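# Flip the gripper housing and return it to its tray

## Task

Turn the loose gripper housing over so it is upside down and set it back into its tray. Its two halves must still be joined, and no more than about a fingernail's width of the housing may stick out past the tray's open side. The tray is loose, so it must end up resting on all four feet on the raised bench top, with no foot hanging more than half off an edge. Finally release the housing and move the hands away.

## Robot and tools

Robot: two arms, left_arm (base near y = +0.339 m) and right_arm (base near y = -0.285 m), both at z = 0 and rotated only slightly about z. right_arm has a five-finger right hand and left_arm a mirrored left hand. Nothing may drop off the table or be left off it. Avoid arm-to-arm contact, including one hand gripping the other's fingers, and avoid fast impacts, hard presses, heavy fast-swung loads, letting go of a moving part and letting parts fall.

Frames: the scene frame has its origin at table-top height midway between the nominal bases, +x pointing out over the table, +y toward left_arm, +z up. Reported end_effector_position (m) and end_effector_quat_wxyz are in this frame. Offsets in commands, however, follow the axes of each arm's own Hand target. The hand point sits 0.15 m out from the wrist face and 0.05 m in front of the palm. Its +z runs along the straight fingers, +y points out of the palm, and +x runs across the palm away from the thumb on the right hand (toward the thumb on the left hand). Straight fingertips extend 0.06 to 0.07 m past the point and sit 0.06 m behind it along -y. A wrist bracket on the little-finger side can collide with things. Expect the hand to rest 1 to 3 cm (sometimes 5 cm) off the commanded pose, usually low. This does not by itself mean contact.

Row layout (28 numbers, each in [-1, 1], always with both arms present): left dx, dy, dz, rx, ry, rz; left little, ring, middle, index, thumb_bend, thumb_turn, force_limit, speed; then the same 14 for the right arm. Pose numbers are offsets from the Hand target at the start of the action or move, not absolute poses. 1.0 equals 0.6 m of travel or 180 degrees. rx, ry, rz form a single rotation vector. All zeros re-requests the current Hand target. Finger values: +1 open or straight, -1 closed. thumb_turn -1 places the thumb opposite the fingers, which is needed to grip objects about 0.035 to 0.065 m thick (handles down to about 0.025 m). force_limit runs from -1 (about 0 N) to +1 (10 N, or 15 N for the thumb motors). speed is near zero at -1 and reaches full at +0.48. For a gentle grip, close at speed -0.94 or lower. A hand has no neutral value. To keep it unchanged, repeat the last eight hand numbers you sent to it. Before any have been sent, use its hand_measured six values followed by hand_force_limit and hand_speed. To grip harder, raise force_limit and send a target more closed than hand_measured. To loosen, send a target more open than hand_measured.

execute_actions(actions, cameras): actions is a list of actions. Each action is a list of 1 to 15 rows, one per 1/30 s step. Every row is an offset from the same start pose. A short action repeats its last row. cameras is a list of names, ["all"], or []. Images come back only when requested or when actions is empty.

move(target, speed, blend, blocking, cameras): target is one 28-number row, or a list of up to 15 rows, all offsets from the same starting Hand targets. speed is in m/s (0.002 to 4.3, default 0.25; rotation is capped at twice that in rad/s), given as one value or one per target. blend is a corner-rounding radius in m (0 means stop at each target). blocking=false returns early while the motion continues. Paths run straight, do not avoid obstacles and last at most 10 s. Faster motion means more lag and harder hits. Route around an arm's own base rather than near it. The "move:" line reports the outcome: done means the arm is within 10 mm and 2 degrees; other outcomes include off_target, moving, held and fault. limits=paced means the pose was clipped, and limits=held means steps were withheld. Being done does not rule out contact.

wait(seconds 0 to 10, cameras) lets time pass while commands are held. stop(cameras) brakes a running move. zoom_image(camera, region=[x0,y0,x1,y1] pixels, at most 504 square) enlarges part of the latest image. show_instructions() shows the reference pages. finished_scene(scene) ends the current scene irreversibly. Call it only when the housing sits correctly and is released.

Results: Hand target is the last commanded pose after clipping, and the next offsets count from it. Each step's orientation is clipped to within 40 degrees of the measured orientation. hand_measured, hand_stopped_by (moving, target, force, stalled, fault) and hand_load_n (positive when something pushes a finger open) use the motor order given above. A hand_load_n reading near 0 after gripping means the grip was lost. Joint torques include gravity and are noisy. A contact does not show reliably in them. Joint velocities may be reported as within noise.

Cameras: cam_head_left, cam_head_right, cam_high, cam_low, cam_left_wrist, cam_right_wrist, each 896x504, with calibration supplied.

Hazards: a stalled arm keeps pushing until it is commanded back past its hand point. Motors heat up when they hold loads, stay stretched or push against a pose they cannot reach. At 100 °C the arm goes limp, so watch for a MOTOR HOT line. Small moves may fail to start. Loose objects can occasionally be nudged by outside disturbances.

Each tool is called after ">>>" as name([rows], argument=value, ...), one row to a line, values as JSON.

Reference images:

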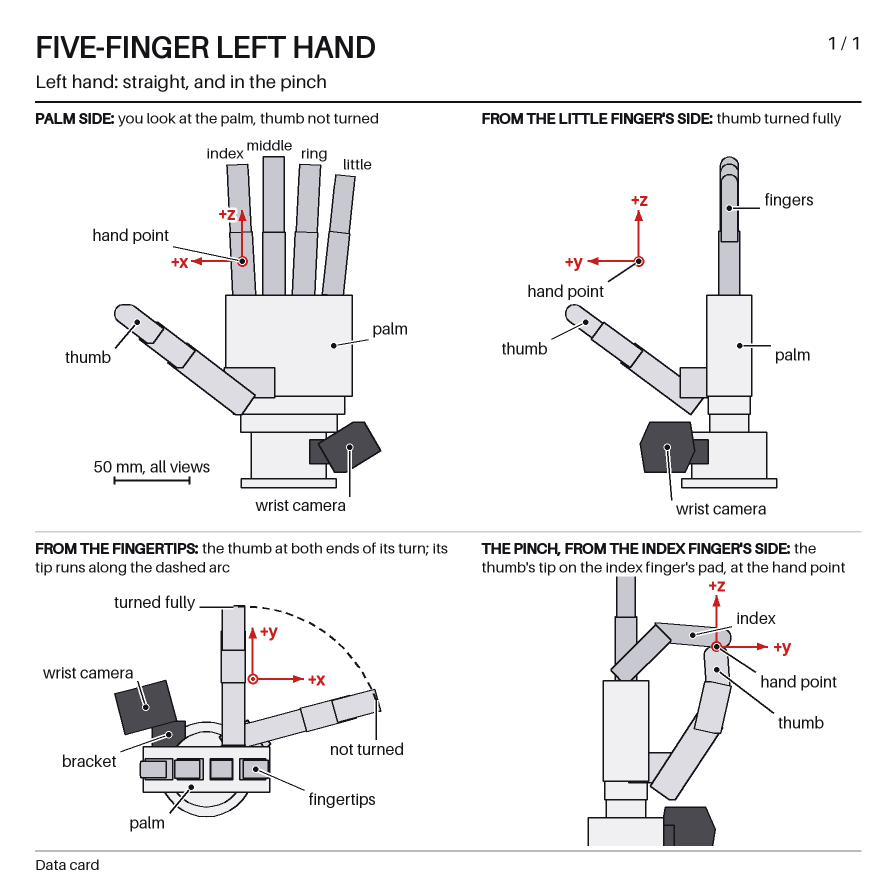

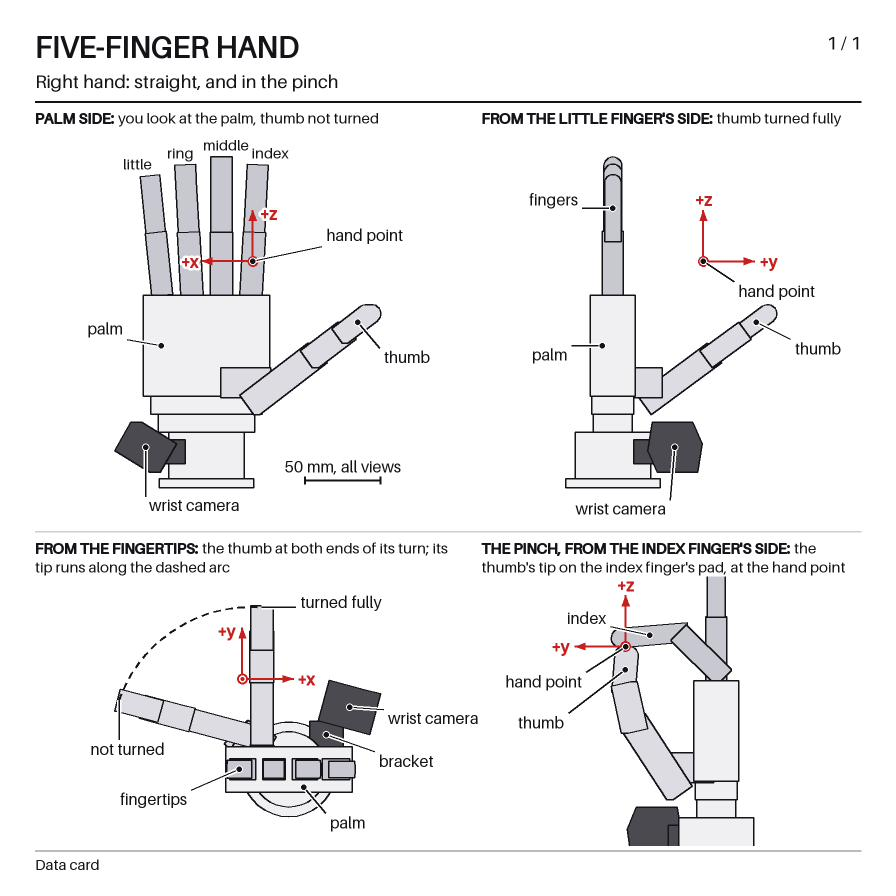

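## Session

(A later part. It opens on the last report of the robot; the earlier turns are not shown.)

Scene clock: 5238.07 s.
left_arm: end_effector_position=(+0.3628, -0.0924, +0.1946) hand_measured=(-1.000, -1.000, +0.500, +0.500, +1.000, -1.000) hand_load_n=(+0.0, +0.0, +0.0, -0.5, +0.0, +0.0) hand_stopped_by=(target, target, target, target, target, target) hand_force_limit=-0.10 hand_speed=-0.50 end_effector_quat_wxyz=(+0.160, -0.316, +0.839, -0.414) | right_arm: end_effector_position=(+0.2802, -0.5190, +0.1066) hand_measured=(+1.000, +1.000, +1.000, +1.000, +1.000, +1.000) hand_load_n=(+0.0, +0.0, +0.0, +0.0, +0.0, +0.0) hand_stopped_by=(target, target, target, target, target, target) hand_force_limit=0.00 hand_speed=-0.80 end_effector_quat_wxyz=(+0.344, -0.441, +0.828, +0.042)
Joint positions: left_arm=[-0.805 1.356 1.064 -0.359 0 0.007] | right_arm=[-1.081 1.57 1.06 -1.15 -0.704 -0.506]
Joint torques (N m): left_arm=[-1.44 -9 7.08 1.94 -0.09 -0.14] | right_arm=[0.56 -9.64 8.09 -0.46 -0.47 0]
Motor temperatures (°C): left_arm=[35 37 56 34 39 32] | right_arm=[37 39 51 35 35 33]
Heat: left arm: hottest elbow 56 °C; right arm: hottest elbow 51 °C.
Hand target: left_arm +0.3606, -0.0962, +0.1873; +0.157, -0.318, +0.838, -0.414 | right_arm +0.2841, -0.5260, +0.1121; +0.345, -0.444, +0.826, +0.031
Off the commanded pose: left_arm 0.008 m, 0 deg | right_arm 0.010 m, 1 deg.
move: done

>>> execute_actions([
  [[0,0,0,0,0,0,-1,-1,0.25,0.25,1,-1,-0.4,-0.9,0,0,0,0,0,0,1,1,1,1,1,1,0,-0.8]],
  [[0,0,0,0,0,0,-1,-1,0.25,0.25,1,-1,-0.4,-0.9,0,0,0,0,0,0,1,1,1,1,1,1,0,-0.8]],
  [[0,0,0,0,0,0,-1,-1,0.25,0.25,1,-1,-0.4,-0.9,0,0,0,0,0,0,1,1,1,1,1,1,0,-0.8]],
  [[0,0,0,0,0,0,-1,-1,0.25,0.25,0.45,-1,-0.5,-0.92,0,0,0,0,0,0,1,1,1,1,1,1,0,-0.8]],
  [[0,0,0,0,0,0,-1,-1,0.25,0.25,0.45,-1,-0.5,-0.92,0,0,0,0,0,0,1,1,1,1,1,1,0,-0.8]],
  [[0,0,0,0,0,0,-1,-1,0.25,0.25,0.45,-1,-0.5,-0.92,0,0,0,0,0,0,1,1,1,1,1,1,0,-0.8]],
  [[0,0,0,0,0,0,-1,-1,0.25,0.25,0.45,-1,-0.5,-0.92,0,0,0,0,0,0,1,1,1,1,1,1,0,-0.8]],
], cameras=["cam_head_left","cam_left_wrist"])

>>> zoom_image(camera="cam_head_left", region=[470, 170, 560, 250])

>>> zoom_image(camera="cam_left_wrist", region=[220, 40, 560, 340])

Scene clock: 5253.73 s.
left_arm: end_effector_position=(+0.3637, -0.0933, +0.1957) hand_measured=(-1.000, -1.000, +0.250, +0.250, +0.528, -1.000) hand_load_n=(+0.0, +0.0, +3.0, +0.5, +4.5, +1.0) hand_stopped_by=(target, target, target, target, force, target) hand_force_limit=-0.50 hand_speed=-0.92 end_effector_quat_wxyz=(+0.161, -0.316, +0.837, -0.417) | right_arm: end_effector_position=(+0.2802, -0.5190, +0.1066) hand_measured=(+1.000, +1.000, +1.000, +1.000, +1.000, +1.000) hand_load_n=(+0.0, +0.0, +0.0, +0.0, +0.0, +0.0) hand_stopped_by=(target, target, target, target, target, target) hand_force_limit=0.00 hand_speed=-0.80 end_effector_quat_wxyz=(+0.344, -0.441, +0.828, +0.042)
Joint positions: left_arm=[-0.805 1.356 1.064 -0.353 -0.001 0.007] | right_arm=[-1.081 1.57 1.06 -1.15 -0.704 -0.506]
Joint torques (N m): left_arm=[-1.32 -9 7.09 1.61 -0.09 -0.14] | right_arm=[0.56 -9.64 8.08 -0.46 -0.47 0]
Motor temperatures (°C): left_arm=[35 37 55 34 39 32] | right_arm=[37 39 51 35 35 33]
Heat: left arm: hottest elbow 55 °C; right arm: hottest elbow 51 °C.
Hand target: left_arm +0.3607, -0.0961, +0.1873; +0.157, -0.318, +0.838, -0.414 | right_arm +0.2841, -0.5260, +0.1121; +0.345, -0.444, +0.826, +0.031
Off the commanded pose: left_arm 0.009 m, 1 deg | right_arm 0.010 m, 1 deg.
Step readings (end_effector_position of left_arm | right_arm):
0: (+0.3628, -0.0924, +0.1946) | (+0.2802, -0.5190, +0.1066)
1: (+0.3628, -0.0924, +0.1946) | (+0.2802, -0.5190, +0.1066)
2: (+0.3628, -0.0924, +0.1946) | (+0.2802, -0.5190, +0.1066)
4: (+0.3628, -0.0924, +0.1946) | (+0.2802, -0.5190, +0.1066)
8: (+0.3628, -0.0924, +0.1946) | (+0.2802, -0.5190, +0.1066)
15: (+0.3630, -0.0927, +0.1949) | (+0.2802, -0.5190, +0.1066)
16: (+0.3630, -0.0927, +0.1950) | (+0.2802, -0.5190, +0.1066)
17: (+0.3631, -0.0928, +0.1950) | (+0.2802, -0.5190, +0.1066)
19: (+0.3632, -0.0929, +0.1952) | (+0.2802, -0.5190, +0.1066)
23: (+0.3634, -0.0931, +0.1954) | (+0.2802, -0.5190, +0.1066)
30: (+0.3637, -0.0933, +0.1957) | (+0.2802, -0.5190, +0.1066)
31: (+0.3637, -0.0933, +0.1957) | (+0.2802, -0.5190, +0.1066)
32: (+0.3637, -0.0933, +0.1957) | (+0.2802, -0.5190, +0.1066)
34: (+0.3637, -0.0933, +0.1957) | (+0.2802, -0.5190, +0.1066)
38: (+0.3637, -0.0933, +0.1957) | (+0.2802, -0.5190, +0.1066)
45: (+0.3637, -0.0933, +0.1957) | (+0.2802, -0.5190, +0.1066)
46: (+0.3637, -0.0933, +0.1957) | (+0.2802, -0.5190, +0.1066)
47: (+0.3637, -0.0933, +0.1957) | (+0.2802, -0.5190, +0.1066)
49: (+0.3637, -0.0933, +0.1957) | (+0.2802, -0.5190, +0.1066)
53: (+0.3637, -0.0933, +0.1957) | (+0.2802, -0.5190, +0.1066)
60: (+0.3637, -0.0933, +0.1957) | (+0.2802, -0.5190, +0.1066)
61: (+0.3637, -0.0933, +0.1957) | (+0.2802, -0.5190, +0.1066)
62: (+0.3637, -0.0933, +0.1957) | (+0.2802, -0.5190, +0.1066)
64: (+0.3637, -0.0933, +0.1957) | (+0.2802, -0.5190, +0.1066)
68: (+0.3637, -0.0933, +0.1957) | (+0.2802, -0.5190, +0.1066)
75: (+0.3637, -0.0933, +0.1957) | (+0.2802, -0.5190, +0.1066)
76: (+0.3637, -0.0933, +0.1957) | (+0.2802, -0.5190, +0.1066)
77: (+0.3637, -0.0933, +0.1957) | (+0.2802, -0.5190, +0.1066)
79: (+0.3637, -0.0933, +0.1957) | (+0.2802, -0.5190, +0.1066)
83: (+0.3637, -0.0933, +0.1957) | (+0.2802, -0.5190, +0.1066)
90: (+0.3637, -0.0933, +0.1957) | (+0.2802, -0.5190, +0.1066)
91: (+0.3637, -0.0933, +0.1957) | (+0.2802, -0.5190, +0.1066)
92: (+0.3637, -0.0933, +0.1957) | (+0.2802, -0.5190, +0.1066)
94: (+0.3637, -0.0933, +0.1957) | (+0.2802, -0.5190, +0.1066)
98: (+0.3637, -0.0933, +0.1957) | (+0.2802, -0.5190, +0.1066)
105: (+0.3637, -0.0933, +0.1957) | (+0.2802, -0.5190, +0.1066)
camera_calibration:
cam_left_wrist: T_world_to_cam=[[0.164564, -0.646161, 0.745248, -0.260951], [-0.985665, -0.136208, 0.0995539, 0.325239], [0.0371811, -0.750948, -0.659314, 0.159271], [0, 0, 0, 1]] pos_world=[0.357598, -0.00471172, 0.267104]
Images, in order (width x height): cam_head_left 896x504, cam_left_wrist 896x504.

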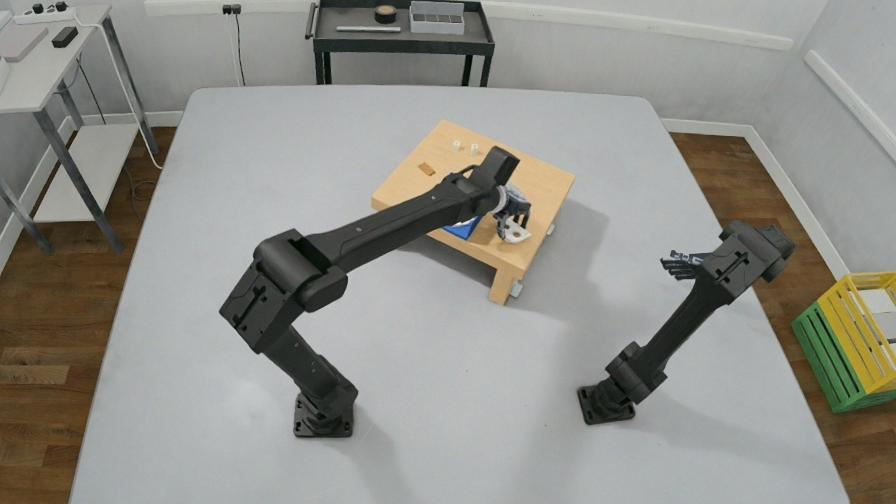

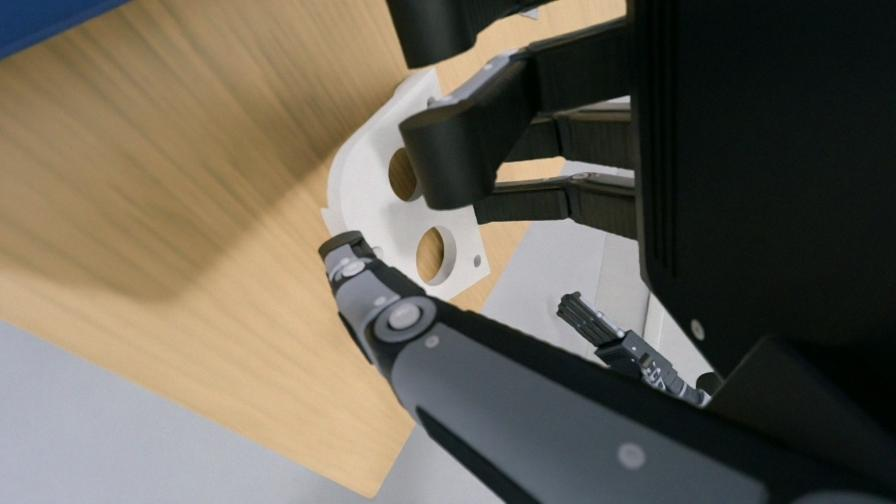

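Scaled by 5.600 from the camera's 896x504 image, which has a finer 1280x720 frame.

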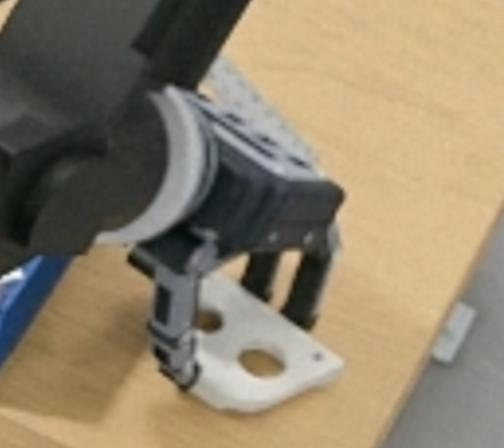

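Scaled by 1.482 from the camera's 896x504 image, which has a finer 1280x720 frame.

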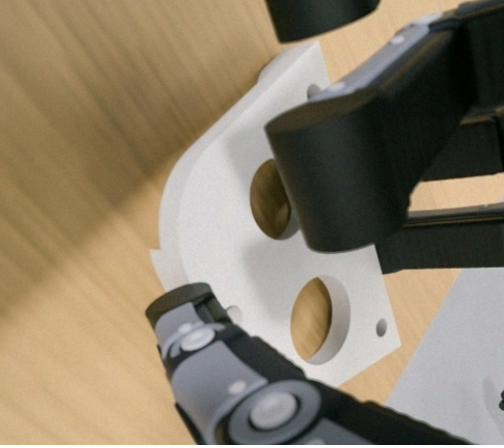

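>>> execute_actions([
  [[0,0,0,0,0,0,-1,-1,0.25,0.25,0.46,-1,-0.2,-0.92,0,0,0,0,0,0,1,1,1,1,1,1,0,-0.8]],
  [[0,0,0,0,0,0,-1,-1,0.25,0.25,0.46,-1,-0.2,-0.92,0,0,0,0,0,0,1,1,1,1,1,1,0,-0.8]],
], cameras=[])

Scene clock: 5262.20 s.
left_arm: end_effector_position=(+0.3637, -0.0933, +0.1957) hand_measured=(-1.000, -1.000, +0.250, +0.250, +0.524, -1.000) hand_load_n=(+0.0, +0.0, +4.0, +1.0, +5.5, +1.0) hand_stopped_by=(target, target, target, target, force, target) hand_force_limit=-0.20 hand_speed=-0.92 end_effector_quat_wxyz=(+0.161, -0.316, +0.837, -0.417) | right_arm: end_effector_position=(+0.2802, -0.5190, +0.1066) hand_measured=(+1.000, +1.000, +1.000, +1.000, +1.000, +1.000) hand_load_n=(+0.0, +0.0, +0.0, +0.5, +0.0, -0.5) hand_stopped_by=(target, target, target, target, target, target) hand_force_limit=0.00 hand_speed=-0.80 end_effector_quat_wxyz=(+0.344, -0.441, +0.828, +0.042)
Joint positions: left_arm=[-0.805 1.356 1.064 -0.353 -0.001 0.007] | right_arm=[-1.081 1.57 1.06 -1.15 -0.704 -0.506]
Joint torques (N m): left_arm=[-1.38 -8.94 7.08 1.61 -0.09 -0.13] | right_arm=[0.56 -9.64 8.08 -0.47 -0.47 0]
Motor temperatures (°C): left_arm=[35 37 55 34 39 32] | right_arm=[37 39 51 35 35 33]
Heat: left arm: hottest elbow 55 °C; right arm: hottest elbow 51 °C.
Hand target: left_arm +0.3607, -0.0961, +0.1873; +0.157, -0.318, +0.838, -0.414 | right_arm +0.2841, -0.5260, +0.1121; +0.345, -0.444, +0.826, +0.031
Off the commanded pose: left_arm 0.009 m, 1 deg | right_arm 0.010 m, 1 deg.
Step readings (end_effector_position of left_arm | right_arm):
0: (+0.3637, -0.0933, +0.1957) | (+0.2802, -0.5190, +0.1066)
1: (+0.3637, -0.0933, +0.1957) | (+0.2802, -0.5190, +0.1066)
2: (+0.3637, -0.0933, +0.1957) | (+0.2802, -0.5190, +0.1066)
4: (+0.3637, -0.0933, +0.1957) | (+0.2802, -0.5190, +0.1066)
8: (+0.3637, -0.0933, +0.1957) | (+0.2802, -0.5190, +0.1066)
15: (+0.3637, -0.0933, +0.1957) | (+0.2802, -0.5190, +0.1066)
16: (+0.3637, -0.0933, +0.1957) | (+0.2802, -0.5190, +0.1066)
17: (+0.3637, -0.0933, +0.1957) | (+0.2802, -0.5190, +0.1066)
19: (+0.3637, -0.0933, +0.1957) | (+0.2802, -0.5190, +0.1066)
23: (+0.3637, -0.0933, +0.1957) | (+0.2802, -0.5190, +0.1066)
30: (+0.3637, -0.0933, +0.1957) | (+0.2802, -0.5190, +0.1066)
No camera images: "cameras" was empty.

>>> move(target=[0.0001,-0.0993,-0.076,0,0,0,-1,-1,0.25,0.25,0.46,-1,-0.2,-0.92,0,0,0,0,0,0,1,1,1,1,1,1,0,-0.8], speed=0.06, cameras=["cam_head_left","cam_left_wrist"])

>>> zoom_image(camera="cam_head_left", region=[470, 160, 560, 240])

Scene clock: 5270.93 s.
left_arm: end_effector_position=(+0.3528, -0.0812, +0.2232) hand_measured=(-1.000, -1.000, +0.250, +0.250, +0.524, -1.000) hand_load_n=(+0.0, +0.0, +4.5, +1.0, +5.5, +0.5) hand_stopped_by=(target, target, target, target, force, target) hand_force_limit=-0.20 hand_speed=-0.92 end_effector_quat_wxyz=(+0.148, -0.322, +0.852, -0.385) | right_arm: end_effector_position=(+0.2802, -0.5190, +0.1066) hand_measured=(+1.000, +1.000, +1.000, +1.000, +1.000, +1.000) hand_load_n=(+0.0, +0.0, +0.0, +0.0, +0.0, -0.5) hand_stopped_by=(target, target, target, target, target, target) hand_force_limit=0.00 hand_speed=-0.80 end_effector_quat_wxyz=(+0.344, -0.441, +0.828, +0.042)
Joint positions: left_arm=[-0.805 1.33 1.149 -0.539 -0.001 0.006] | right_arm=[-1.081 1.57 1.06 -1.15 -0.704 -0.506]
Joint torques (N m): left_arm=[-1.38 -10.58 12.19 0.9 -0.06 -0.13] | right_arm=[0.56 -9.58 8.09 -0.46 -0.47 0]
Motor temperatures (°C): left_arm=[35 37 55 34 39 32] | right_arm=[37 39 51 35 35 33]
Heat: left arm: hottest elbow 55 °C; right arm: hottest elbow 51 °C.
Hand target: left_arm +0.3606, -0.0961, +0.2624; +0.157, -0.319, +0.838, -0.414 | right_arm +0.2841, -0.5260, +0.1121; +0.345, -0.444, +0.826, +0.031
Off the commanded pose: left_arm 0.043 m, 4 deg | right_arm 0.010 m, 1 deg.
move: off_target (left_arm)
camera_calibration:
cam_left_wrist: T_world_to_cam=[[0.201767, -0.68639, 0.698683, -0.277781], [-0.979429, -0.143646, 0.141722, 0.301218], [0.00308684, -0.712905, -0.701253, 0.211353], [0, 0, 0, 1]] pos_world=[0.350417, 0.00327763, 0.299603]
Images, in order (width x height): cam_head_left 896x504, cam_left_wrist 896x504.

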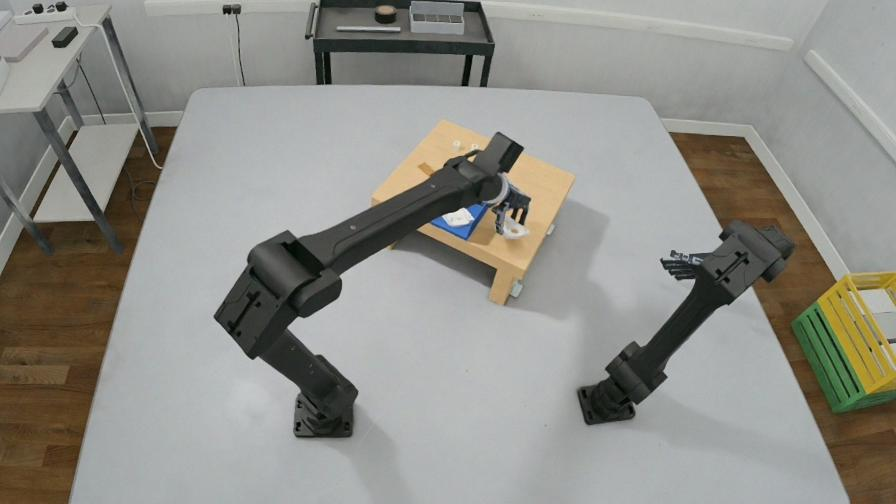

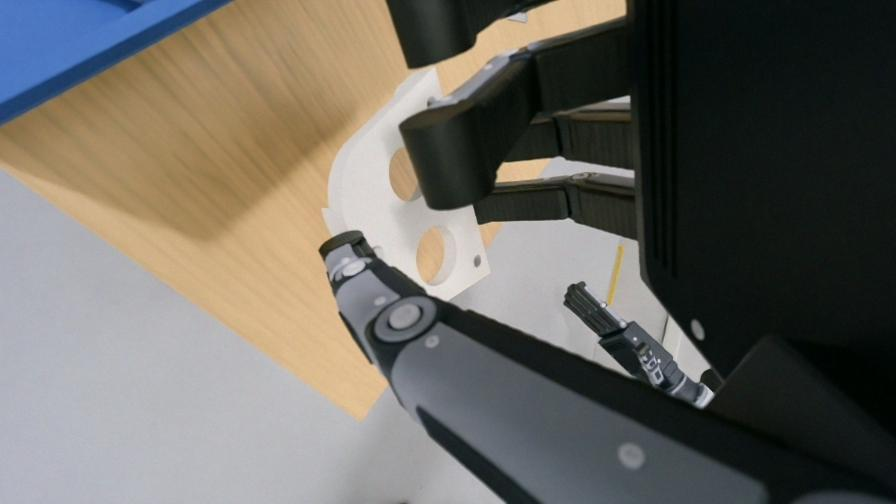

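Scaled by 5.600 from the camera's 896x504 image, which has a finer 1280x720 frame.

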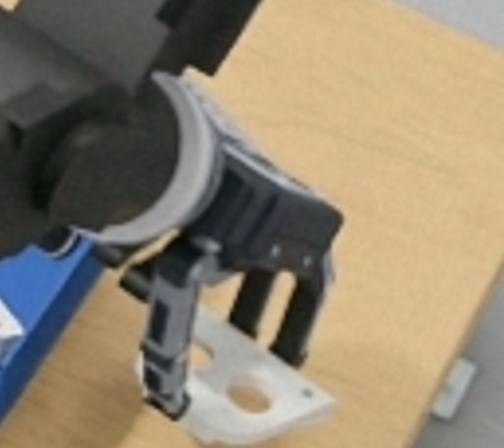

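>>> execute_actions([
  [[0,0,0,0,0,0,-1,-1,0.21,0.21,0.46,-1,-0.1,-0.94,0,0,0,0,0,0,1,1,1,1,1,1,0,-0.8]],
  [[0,0,0,0,0,0,-1,-1,0.21,0.21,0.46,-1,-0.1,-0.94,0,0,0,0,0,0,1,1,1,1,1,1,0,-0.8]],
], cameras=["cam_left_wrist"])

>>> zoom_image(camera="cam_left_wrist", region=[420, 40, 520, 120])

>>> zoom_image(camera="cam_left_wrist", region=[420, 220, 520, 300])

Scene clock: 5284.90 s.
left_arm: end_effector_position=(+0.3528, -0.0812, +0.2232) hand_measured=(-1.000, -1.000, +0.250, +0.240, +0.524, -1.000) hand_load_n=(+0.0, +0.0, +2.5, +5.0, +7.5, -1.0) hand_stopped_by=(target, target, force, force, force, target) hand_force_limit=-0.10 hand_speed=-0.94 end_effector_quat_wxyz=(+0.148, -0.322, +0.852, -0.385) | right_arm: end_effector_position=(+0.2802, -0.5190, +0.1066) hand_measured=(+1.000, +1.000, +1.000, +1.000, +1.000, +1.000) hand_load_n=(+0.0, +0.0, +0.0, +0.0, +0.0, +0.0) hand_stopped_by=(target, target, target, target, target, target) hand_force_limit=0.00 hand_speed=-0.80 end_effector_quat_wxyz=(+0.344, -0.441, +0.828, +0.042)
Joint positions: left_arm=[-0.805 1.33 1.149 -0.539 -0.001 0.006] | right_arm=[-1.081 1.57 1.06 -1.15 -0.704 -0.506]
Joint torques (N m): left_arm=[-1.38 -10.58 12.18 0.88 -0.06 -0.13] | right_arm=[0.56 -9.58 8.08 -0.46 -0.47 0]
Motor temperatures (°C): left_arm=[35 37 57 34 39 32] | right_arm=[37 39 51 35 35 33]
Heat: left arm: hottest elbow 57 °C; right arm: hottest elbow 51 °C.
Hand target: left_arm +0.3606, -0.0961, +0.2624; +0.157, -0.319, +0.838, -0.414 | right_arm +0.2841, -0.5260, +0.1121; +0.345, -0.444, +0.826, +0.031
Off the commanded pose: left_arm 0.043 m, 4 deg | right_arm 0.010 m, 1 deg.
Step readings (end_effector_position of left_arm | right_arm):
0: (+0.3528, -0.0812, +0.2232) | (+0.2802, -0.5190, +0.1066)
1: (+0.3528, -0.0812, +0.2232) | (+0.2802, -0.5190, +0.1066)
2: (+0.3528, -0.0812, +0.2232) | (+0.2802, -0.5190, +0.1066)
4: (+0.3528, -0.0812, +0.2232) | (+0.2802, -0.5190, +0.1066)
8: (+0.3528, -0.0812, +0.2232) | (+0.2802, -0.5190, +0.1066)
15: (+0.3528, -0.0812, +0.2232) | (+0.2802, -0.5190, +0.1066)
16: (+0.3528, -0.0812, +0.2232) | (+0.2802, -0.5190, +0.1066)
17: (+0.3528, -0.0812, +0.2232) | (+0.2802, -0.5190, +0.1066)
19: (+0.3528, -0.0812, +0.2232) | (+0.2802, -0.5190, +0.1066)
23: (+0.3528, -0.0812, +0.2232) | (+0.2802, -0.5190, +0.1066)
30: (+0.3528, -0.0812, +0.2232) | (+0.2802, -0.5190, +0.1066)
camera_calibration:
cam_left_wrist: T_world_to_cam=[[0.201767, -0.68639, 0.698683, -0.277781], [-0.979429, -0.143646, 0.141722, 0.301218], [0.00308684, -0.712905, -0.701253, 0.211353], [0, 0, 0, 1]] pos_world=[0.350417, 0.00327763, 0.299603]
Images, in order (width x height): cam_left_wrist 896x504.

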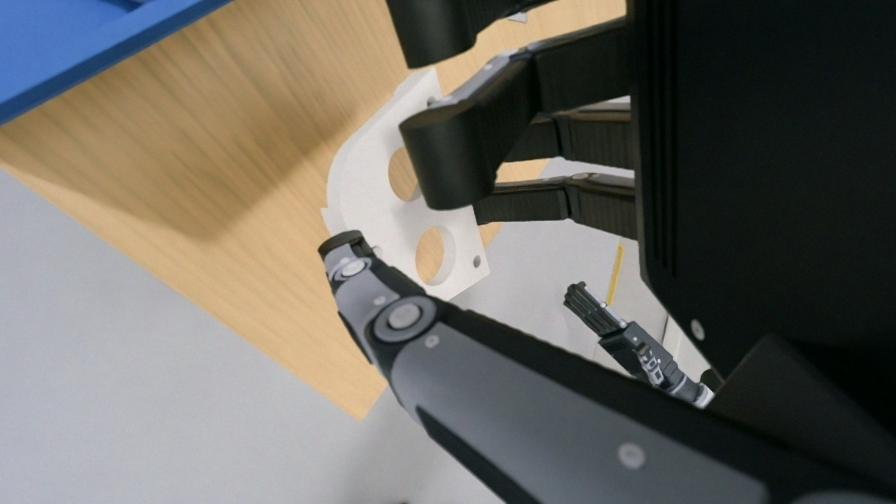

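Scaled by 5.040 from the camera's 896x504 image, which has a finer 1280x720 frame.

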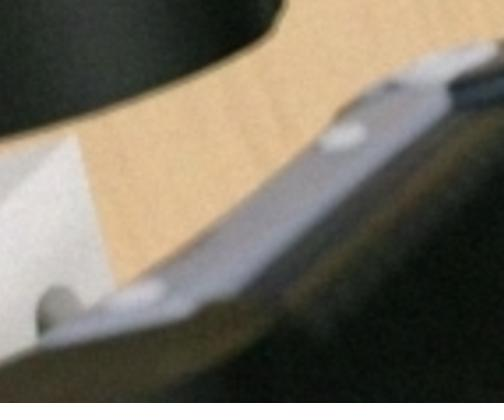

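Scaled by 5.040 from the camera's 896x504 image, which has a finer 1280x720 frame.

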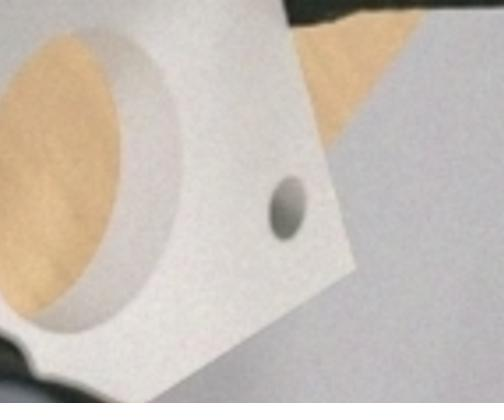

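>>> move([
  [0.0001,-0.086,-0.0659,0,0,0,-1,-1,0.21,0.21,0.46,-1,-0.1,-0.94,0,0,0,0,0,0,1,1,1,1,1,1,0,-0.8],
  [-0.2077,-0.0149,-0.1526,-0.0001,0.0701,0.0537,-1,-1,0.21,0.21,0.46,-1,-0.1,-0.94,0,0,0,0,0,0,1,1,1,1,1,1,0,-0.8],
  [-0.2077,0.0381,-0.1121,-0.0001,0.0701,0.0537,-1,-1,0.21,0.21,0.46,-1,-0.1,-0.94,0,0,0,0,0,0,1,1,1,1,1,1,0,-0.8],
], speed=0.1, cameras=["cam_head_left","cam_left_wrist"])

>>> zoom_image(camera="cam_head_left", region=[410, 160, 510, 245])

Scene clock: 5345.30 s.
left_arm: end_effector_position=(+0.4081, +0.0377, +0.2817) hand_measured=(-1.000, -1.000, +0.250, +0.240, +0.524, -1.000) hand_load_n=(+0.0, +0.5, +2.5, +5.0, +7.5, -0.5) hand_stopped_by=(target, target, force, force, force, target) hand_force_limit=-0.10 hand_speed=-0.94 end_effector_quat_wxyz=(+0.091, -0.209, +0.876, -0.426) | right_arm: end_effector_position=(+0.2802, -0.5190, +0.1066) hand_measured=(+1.000, +1.000, +1.000, +1.000, +1.000, +1.000) hand_load_n=(+0.0, +0.0, +0.0, +0.0, +0.0, +0.0) hand_stopped_by=(target, target, target, target, target, target) hand_force_limit=0.00 hand_speed=-0.80 end_effector_quat_wxyz=(+0.344, -0.441, +0.828, +0.042)
Joint positions: left_arm=[-0.423 1.276 1.247 -0.761 0.506 0.43] | right_arm=[-1.081 1.57 1.06 -1.15 -0.704 -0.506]
Joint torques (N m): left_arm=[-0.91 -9.47 7.54 1.66 0.46 0.09] | right_arm=[0.62 -9.64 8.09 -0.46 -0.47 0]
Motor temperatures (°C): left_arm=[35 37 61 34 39 32] | right_arm=[37 39 51 35 35 33]
Heat: left arm: hottest elbow 61 °C; right arm: hottest elbow 51 °C.
Hand target: left_arm +0.4092, +0.0370, +0.2850; +0.098, -0.199, +0.874, -0.432 | right_arm +0.2841, -0.5260, +0.1121; +0.345, -0.444, +0.826, +0.031
Off the commanded pose: left_arm 0.004 m, 2 deg | right_arm 0.010 m, 1 deg.
move: done
camera_calibration:
cam_left_wrist: T_world_to_cam=[[0.0139884, -0.675759, 0.73699, -0.182821], [-0.982933, 0.125922, 0.134117, 0.357526], [-0.183434, -0.726287, -0.662464, 0.402756], [0, 0, 0, 1]] pos_world=[0.427861, 0.123953, 0.353598]
Images, in order (width x height): cam_head_left 896x504, cam_left_wrist 896x504.

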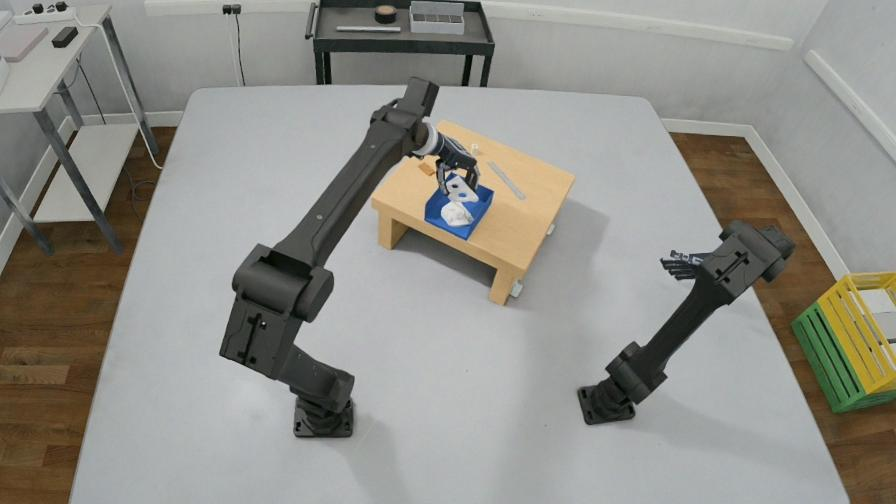

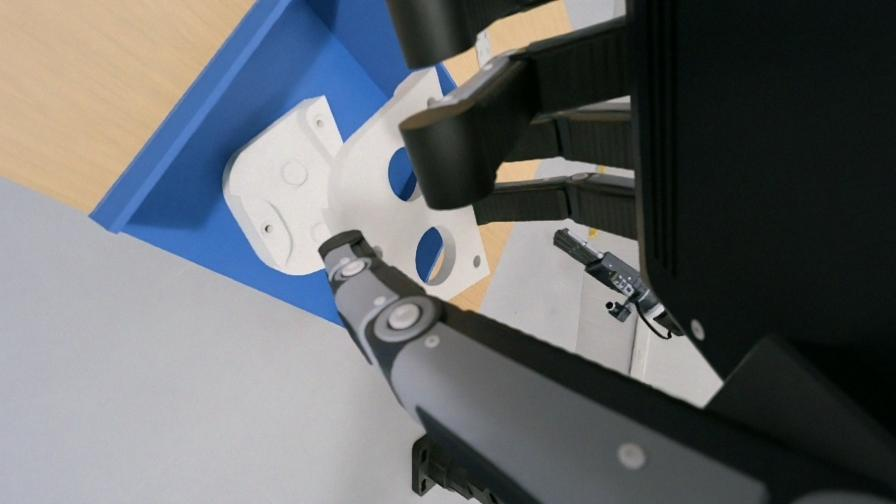

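Scaled by 5.040 from the camera's 896x504 image, which has a finer 1280x720 frame.

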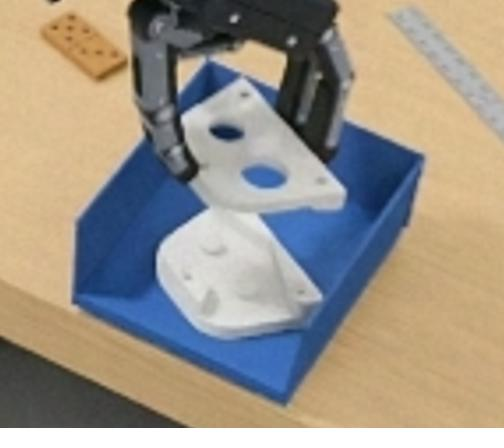

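>>> zoom_image(camera="cam_left_wrist", region=[200, 60, 380, 300])

Scaled by 2.100 from the camera's 896x504 image, which has a finer 1280x720 frame.

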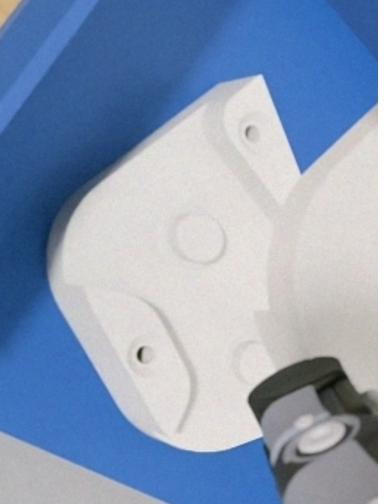

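>>> move(target=[-0.002,0.0725,0.0562,0,0,0,-1,-1,0.21,0.21,0.46,-1,-0.1,-0.94,0,0,0,0,0,0,1,1,1,1,1,1,0,-0.8], speed=0.06, cameras=["cam_head_left","cam_head_right","cam_high","cam_left_wrist"])

>>> zoom_image(camera="cam_head_left", region=[420, 170, 500, 240])

>>> zoom_image(camera="cam_head_right", region=[430, 170, 510, 240])

>>> zoom_image(camera="cam_high", region=[400, 150, 460, 200])

Scene clock: 5380.27 s.
left_arm: end_effector_position=(+0.4079, +0.0377, +0.2355) hand_measured=(-1.000, -1.000, +0.250, +0.240, +0.524, -1.000) hand_load_n=(+0.0, +0.0, +2.5, +5.0, +7.0, -0.5) hand_stopped_by=(target, target, force, force, force, target) hand_force_limit=-0.10 hand_speed=-0.94 end_effector_quat_wxyz=(+0.097, -0.205, +0.873, -0.431) | right_arm: end_effector_position=(+0.2802, -0.5190, +0.1066) hand_measured=(+1.000, +1.000, +1.000, +1.000, +1.000, +1.000) hand_load_n=(+0.0, +0.0, +0.0, +0.0, +0.0, +0.0) hand_stopped_by=(target, target, target, target, target, target) hand_force_limit=0.00 hand_speed=-0.80 end_effector_quat_wxyz=(+0.344, -0.441, +0.828, +0.042)
Joint positions: left_arm=[-0.423 1.277 1.121 -0.615 0.507 0.431] | right_arm=[-1.081 1.57 1.06 -1.15 -0.704 -0.506]
Joint torques (N m): left_arm=[-0.79 -8.06 7.3 1.58 0.45 0.1] | right_arm=[0.5 -9.58 8.08 -0.46 -0.47 0]
Motor temperatures (°C): left_arm=[35 37 59 34 39 32] | right_arm=[37 39 51 35 35 33]
Heat: left arm: hottest elbow 59 °C; right arm: hottest elbow 51 °C.
Hand target: left_arm +0.4103, +0.0372, +0.2299; +0.098, -0.200, +0.874, -0.432 | right_arm +0.2841, -0.5260, +0.1121; +0.345, -0.444, +0.826, +0.031
Off the commanded pose: left_arm 0.006 m, 1 deg | right_arm 0.010 m, 1 deg.
move: done
camera_calibration:
cam_left_wrist: T_world_to_cam=[[0.00045451, -0.669527, 0.742787, -0.144848], [-0.984848, 0.128513, 0.116441, 0.36847], [-0.173418, -0.731586, -0.659324, 0.367519], [0, 0, 0, 1]] pos_world=[0.426688, 0.124539, 0.307001]
Images, in order (width x height): cam_head_left 896x504, cam_head_right 896x504, cam_high 896x504, cam_left_wrist 896x504.

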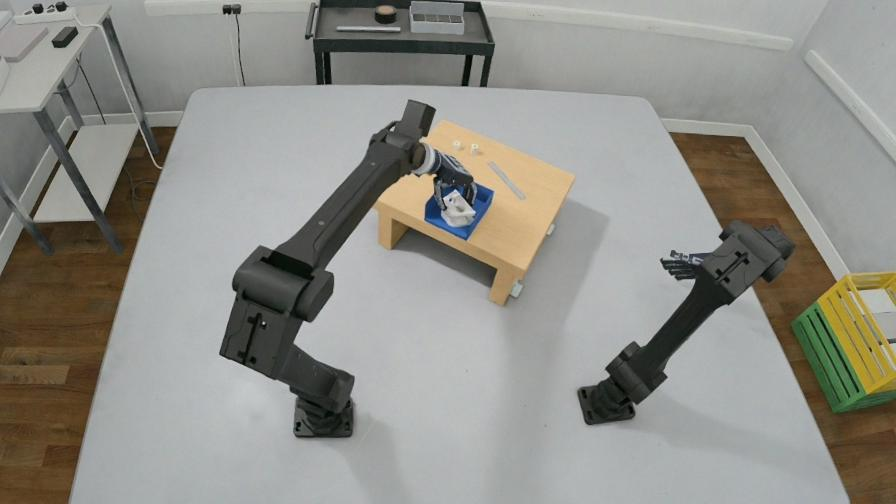

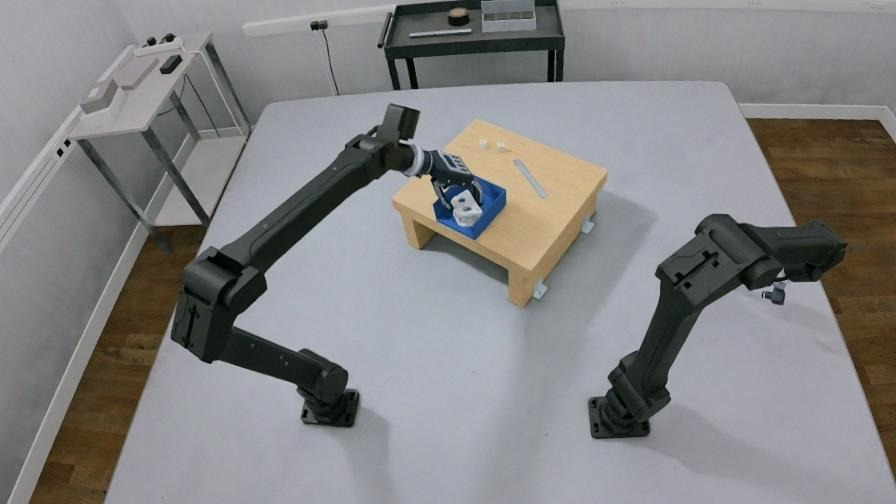

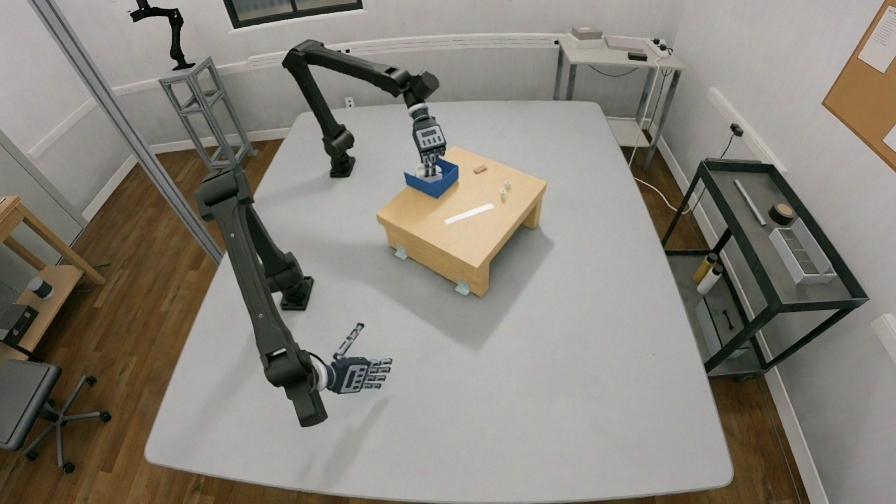

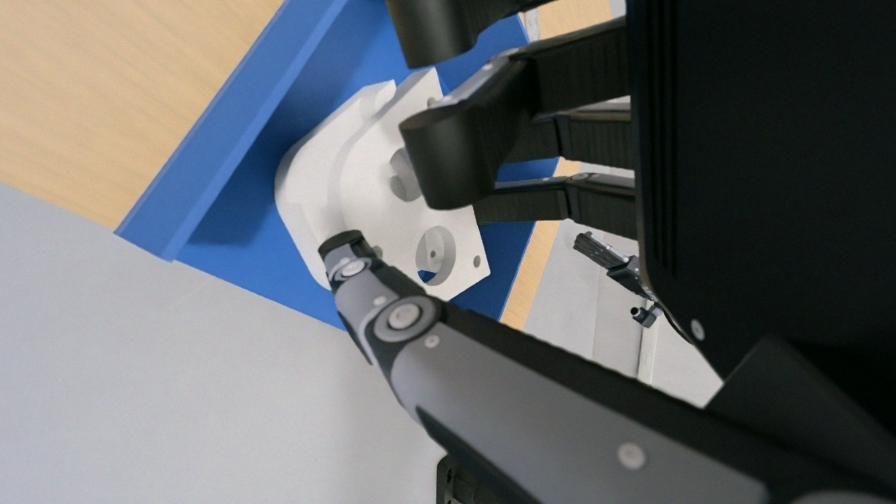

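Scaled by 6.300 from the camera's 896x504 image, which has a finer 1280x720 frame.

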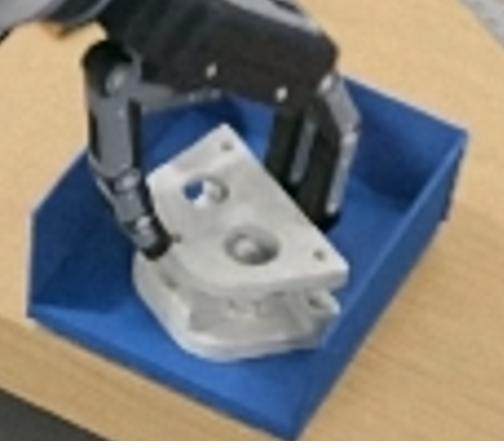

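Scaled by 6.300 from the camera's 896x504 image, which has a finer 1280x720 frame.

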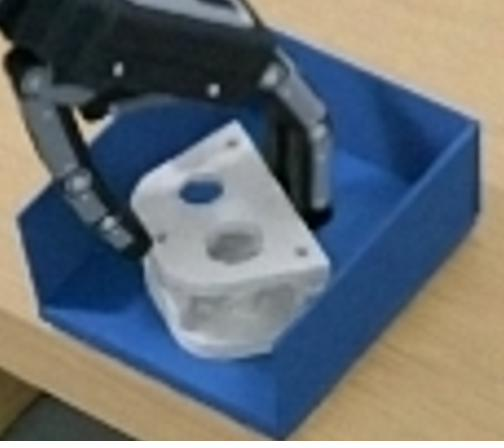

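Scaled by 8.400 from the camera's 896x504 image, which has a finer 1280x720 frame.

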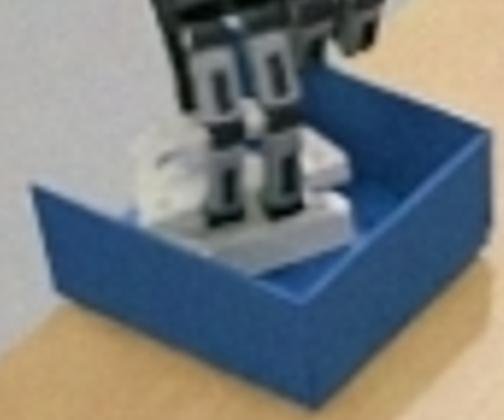

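>>> zoom_image(camera="cam_left_wrist", region=[350, 50, 450, 130])

>>> zoom_image(camera="cam_left_wrist", region=[400, 210, 520, 306])

Scaled by 5.040 from the camera's 896x504 image, which has a finer 1280x720 frame.

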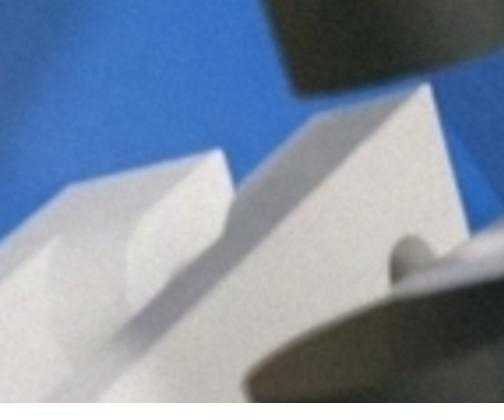

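Scaled by 4.200 from the camera's 896x504 image, which has a finer 1280x720 frame.

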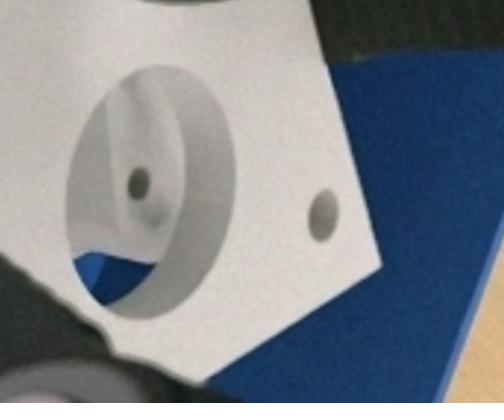

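>>> move(target=[0.0003,0.0052,0.0095,0,0,0,-1,-1,0.21,0.21,0.46,-1,-0.1,-0.94,0,0,0,0,0,0,1,1,1,1,1,1,0,-0.8], speed=0.05, cameras=["cam_head_left","cam_left_wrist"])

>>> zoom_image(camera="cam_head_left", region=[420, 170, 500, 240])

>>> zoom_image(camera="cam_left_wrist", region=[350, 50, 450, 130])

>>> zoom_image(camera="cam_left_wrist", region=[400, 210, 520, 306])

Scene clock: 5405.83 s.
left_arm: end_effector_position=(+0.4102, +0.0365, +0.2307) hand_measured=(-1.000, -1.000, +0.250, +0.240, +0.524, -1.000) hand_load_n=(+0.0, +0.0, +2.5, +5.0, +7.5, -0.5) hand_stopped_by=(target, target, force, force, force, target) hand_force_limit=-0.10 hand_speed=-0.94 end_effector_quat_wxyz=(+0.098, -0.204, +0.873, -0.432) | right_arm: end_effector_position=(+0.2802, -0.5190, +0.1066) hand_measured=(+1.000, +1.000, +1.000, +1.000, +1.000, +1.000) hand_load_n=(+0.0, +0.0, +0.0, +0.0, +0.0, +0.0) hand_stopped_by=(target, target, target, target, target, target) hand_force_limit=0.00 hand_speed=-0.80 end_effector_quat_wxyz=(+0.344, -0.441, +0.828, +0.042)
Joint positions: left_arm=[-0.423 1.285 1.113 -0.596 0.507 0.431] | right_arm=[-1.081 1.57 1.06 -1.15 -0.704 -0.506]
Joint torques (N m): left_arm=[-1.03 -8 7.21 1.63 0.34 0.07] | right_arm=[0.56 -9.58 8.09 -0.46 -0.47 0]
Motor temperatures (°C): left_arm=[35 37 57 34 39 32] | right_arm=[37 39 51 35 35 33]
Heat: left arm: hottest elbow 57 °C; right arm: hottest elbow 51 °C.
Hand target: left_arm +0.4114, +0.0348, +0.2241; +0.098, -0.200, +0.874, -0.432 | right_arm +0.2841, -0.5260, +0.1121; +0.345, -0.444, +0.826, +0.031
Off the commanded pose: left_arm 0.007 m, 1 deg | right_arm 0.010 m, 1 deg.
move: done
camera_calibration:
cam_left_wrist: T_world_to_cam=[[-0.00176299, -0.668356, 0.743839, -0.141459], [-0.985202, 0.128647, 0.113257, 0.372352], [-0.171388, -0.732632, -0.658693, 0.362916], [0, 0, 0, 1]] pos_world=[0.428792, 0.123436, 0.302101]
Images, in order (width x height): cam_head_left 896x504, cam_left_wrist 896x504.

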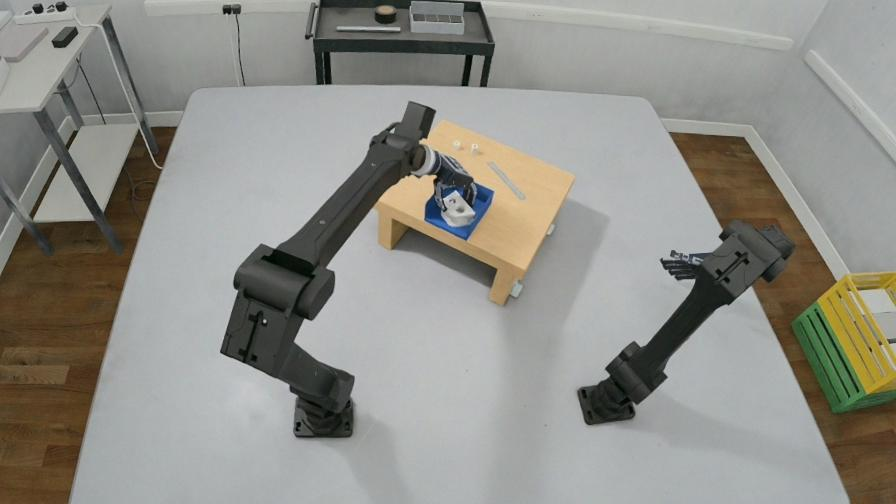

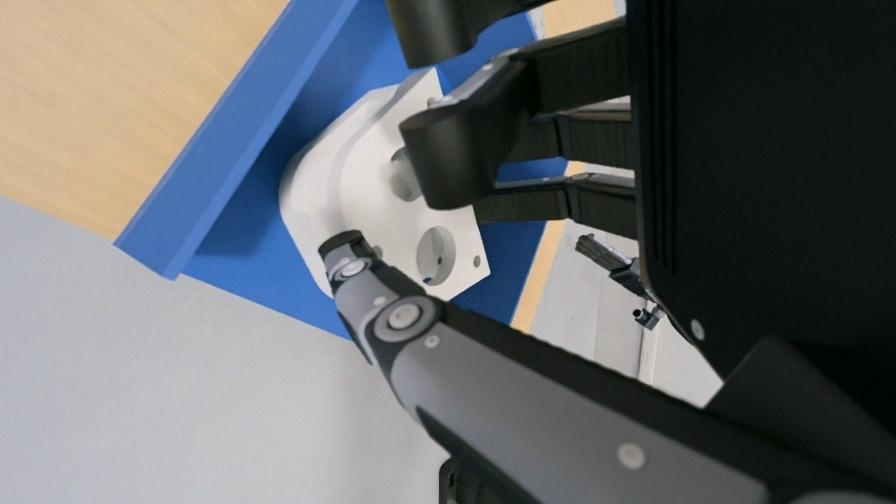

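Scaled by 6.300 from the camera's 896x504 image, which has a finer 1280x720 frame.

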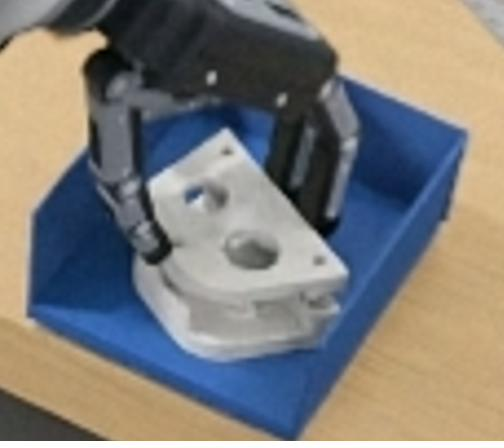

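Scaled by 5.040 from the camera's 896x504 image, which has a finer 1280x720 frame.

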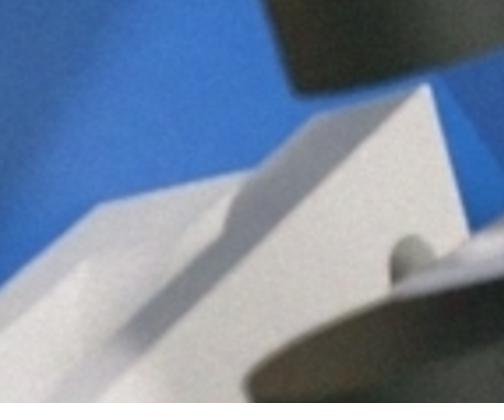

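Scaled by 4.200 from the camera's 896x504 image, which has a finer 1280x720 frame.

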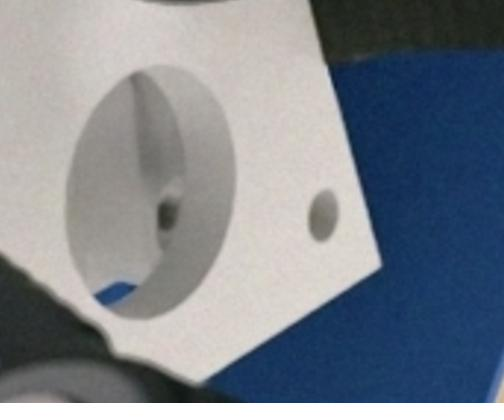

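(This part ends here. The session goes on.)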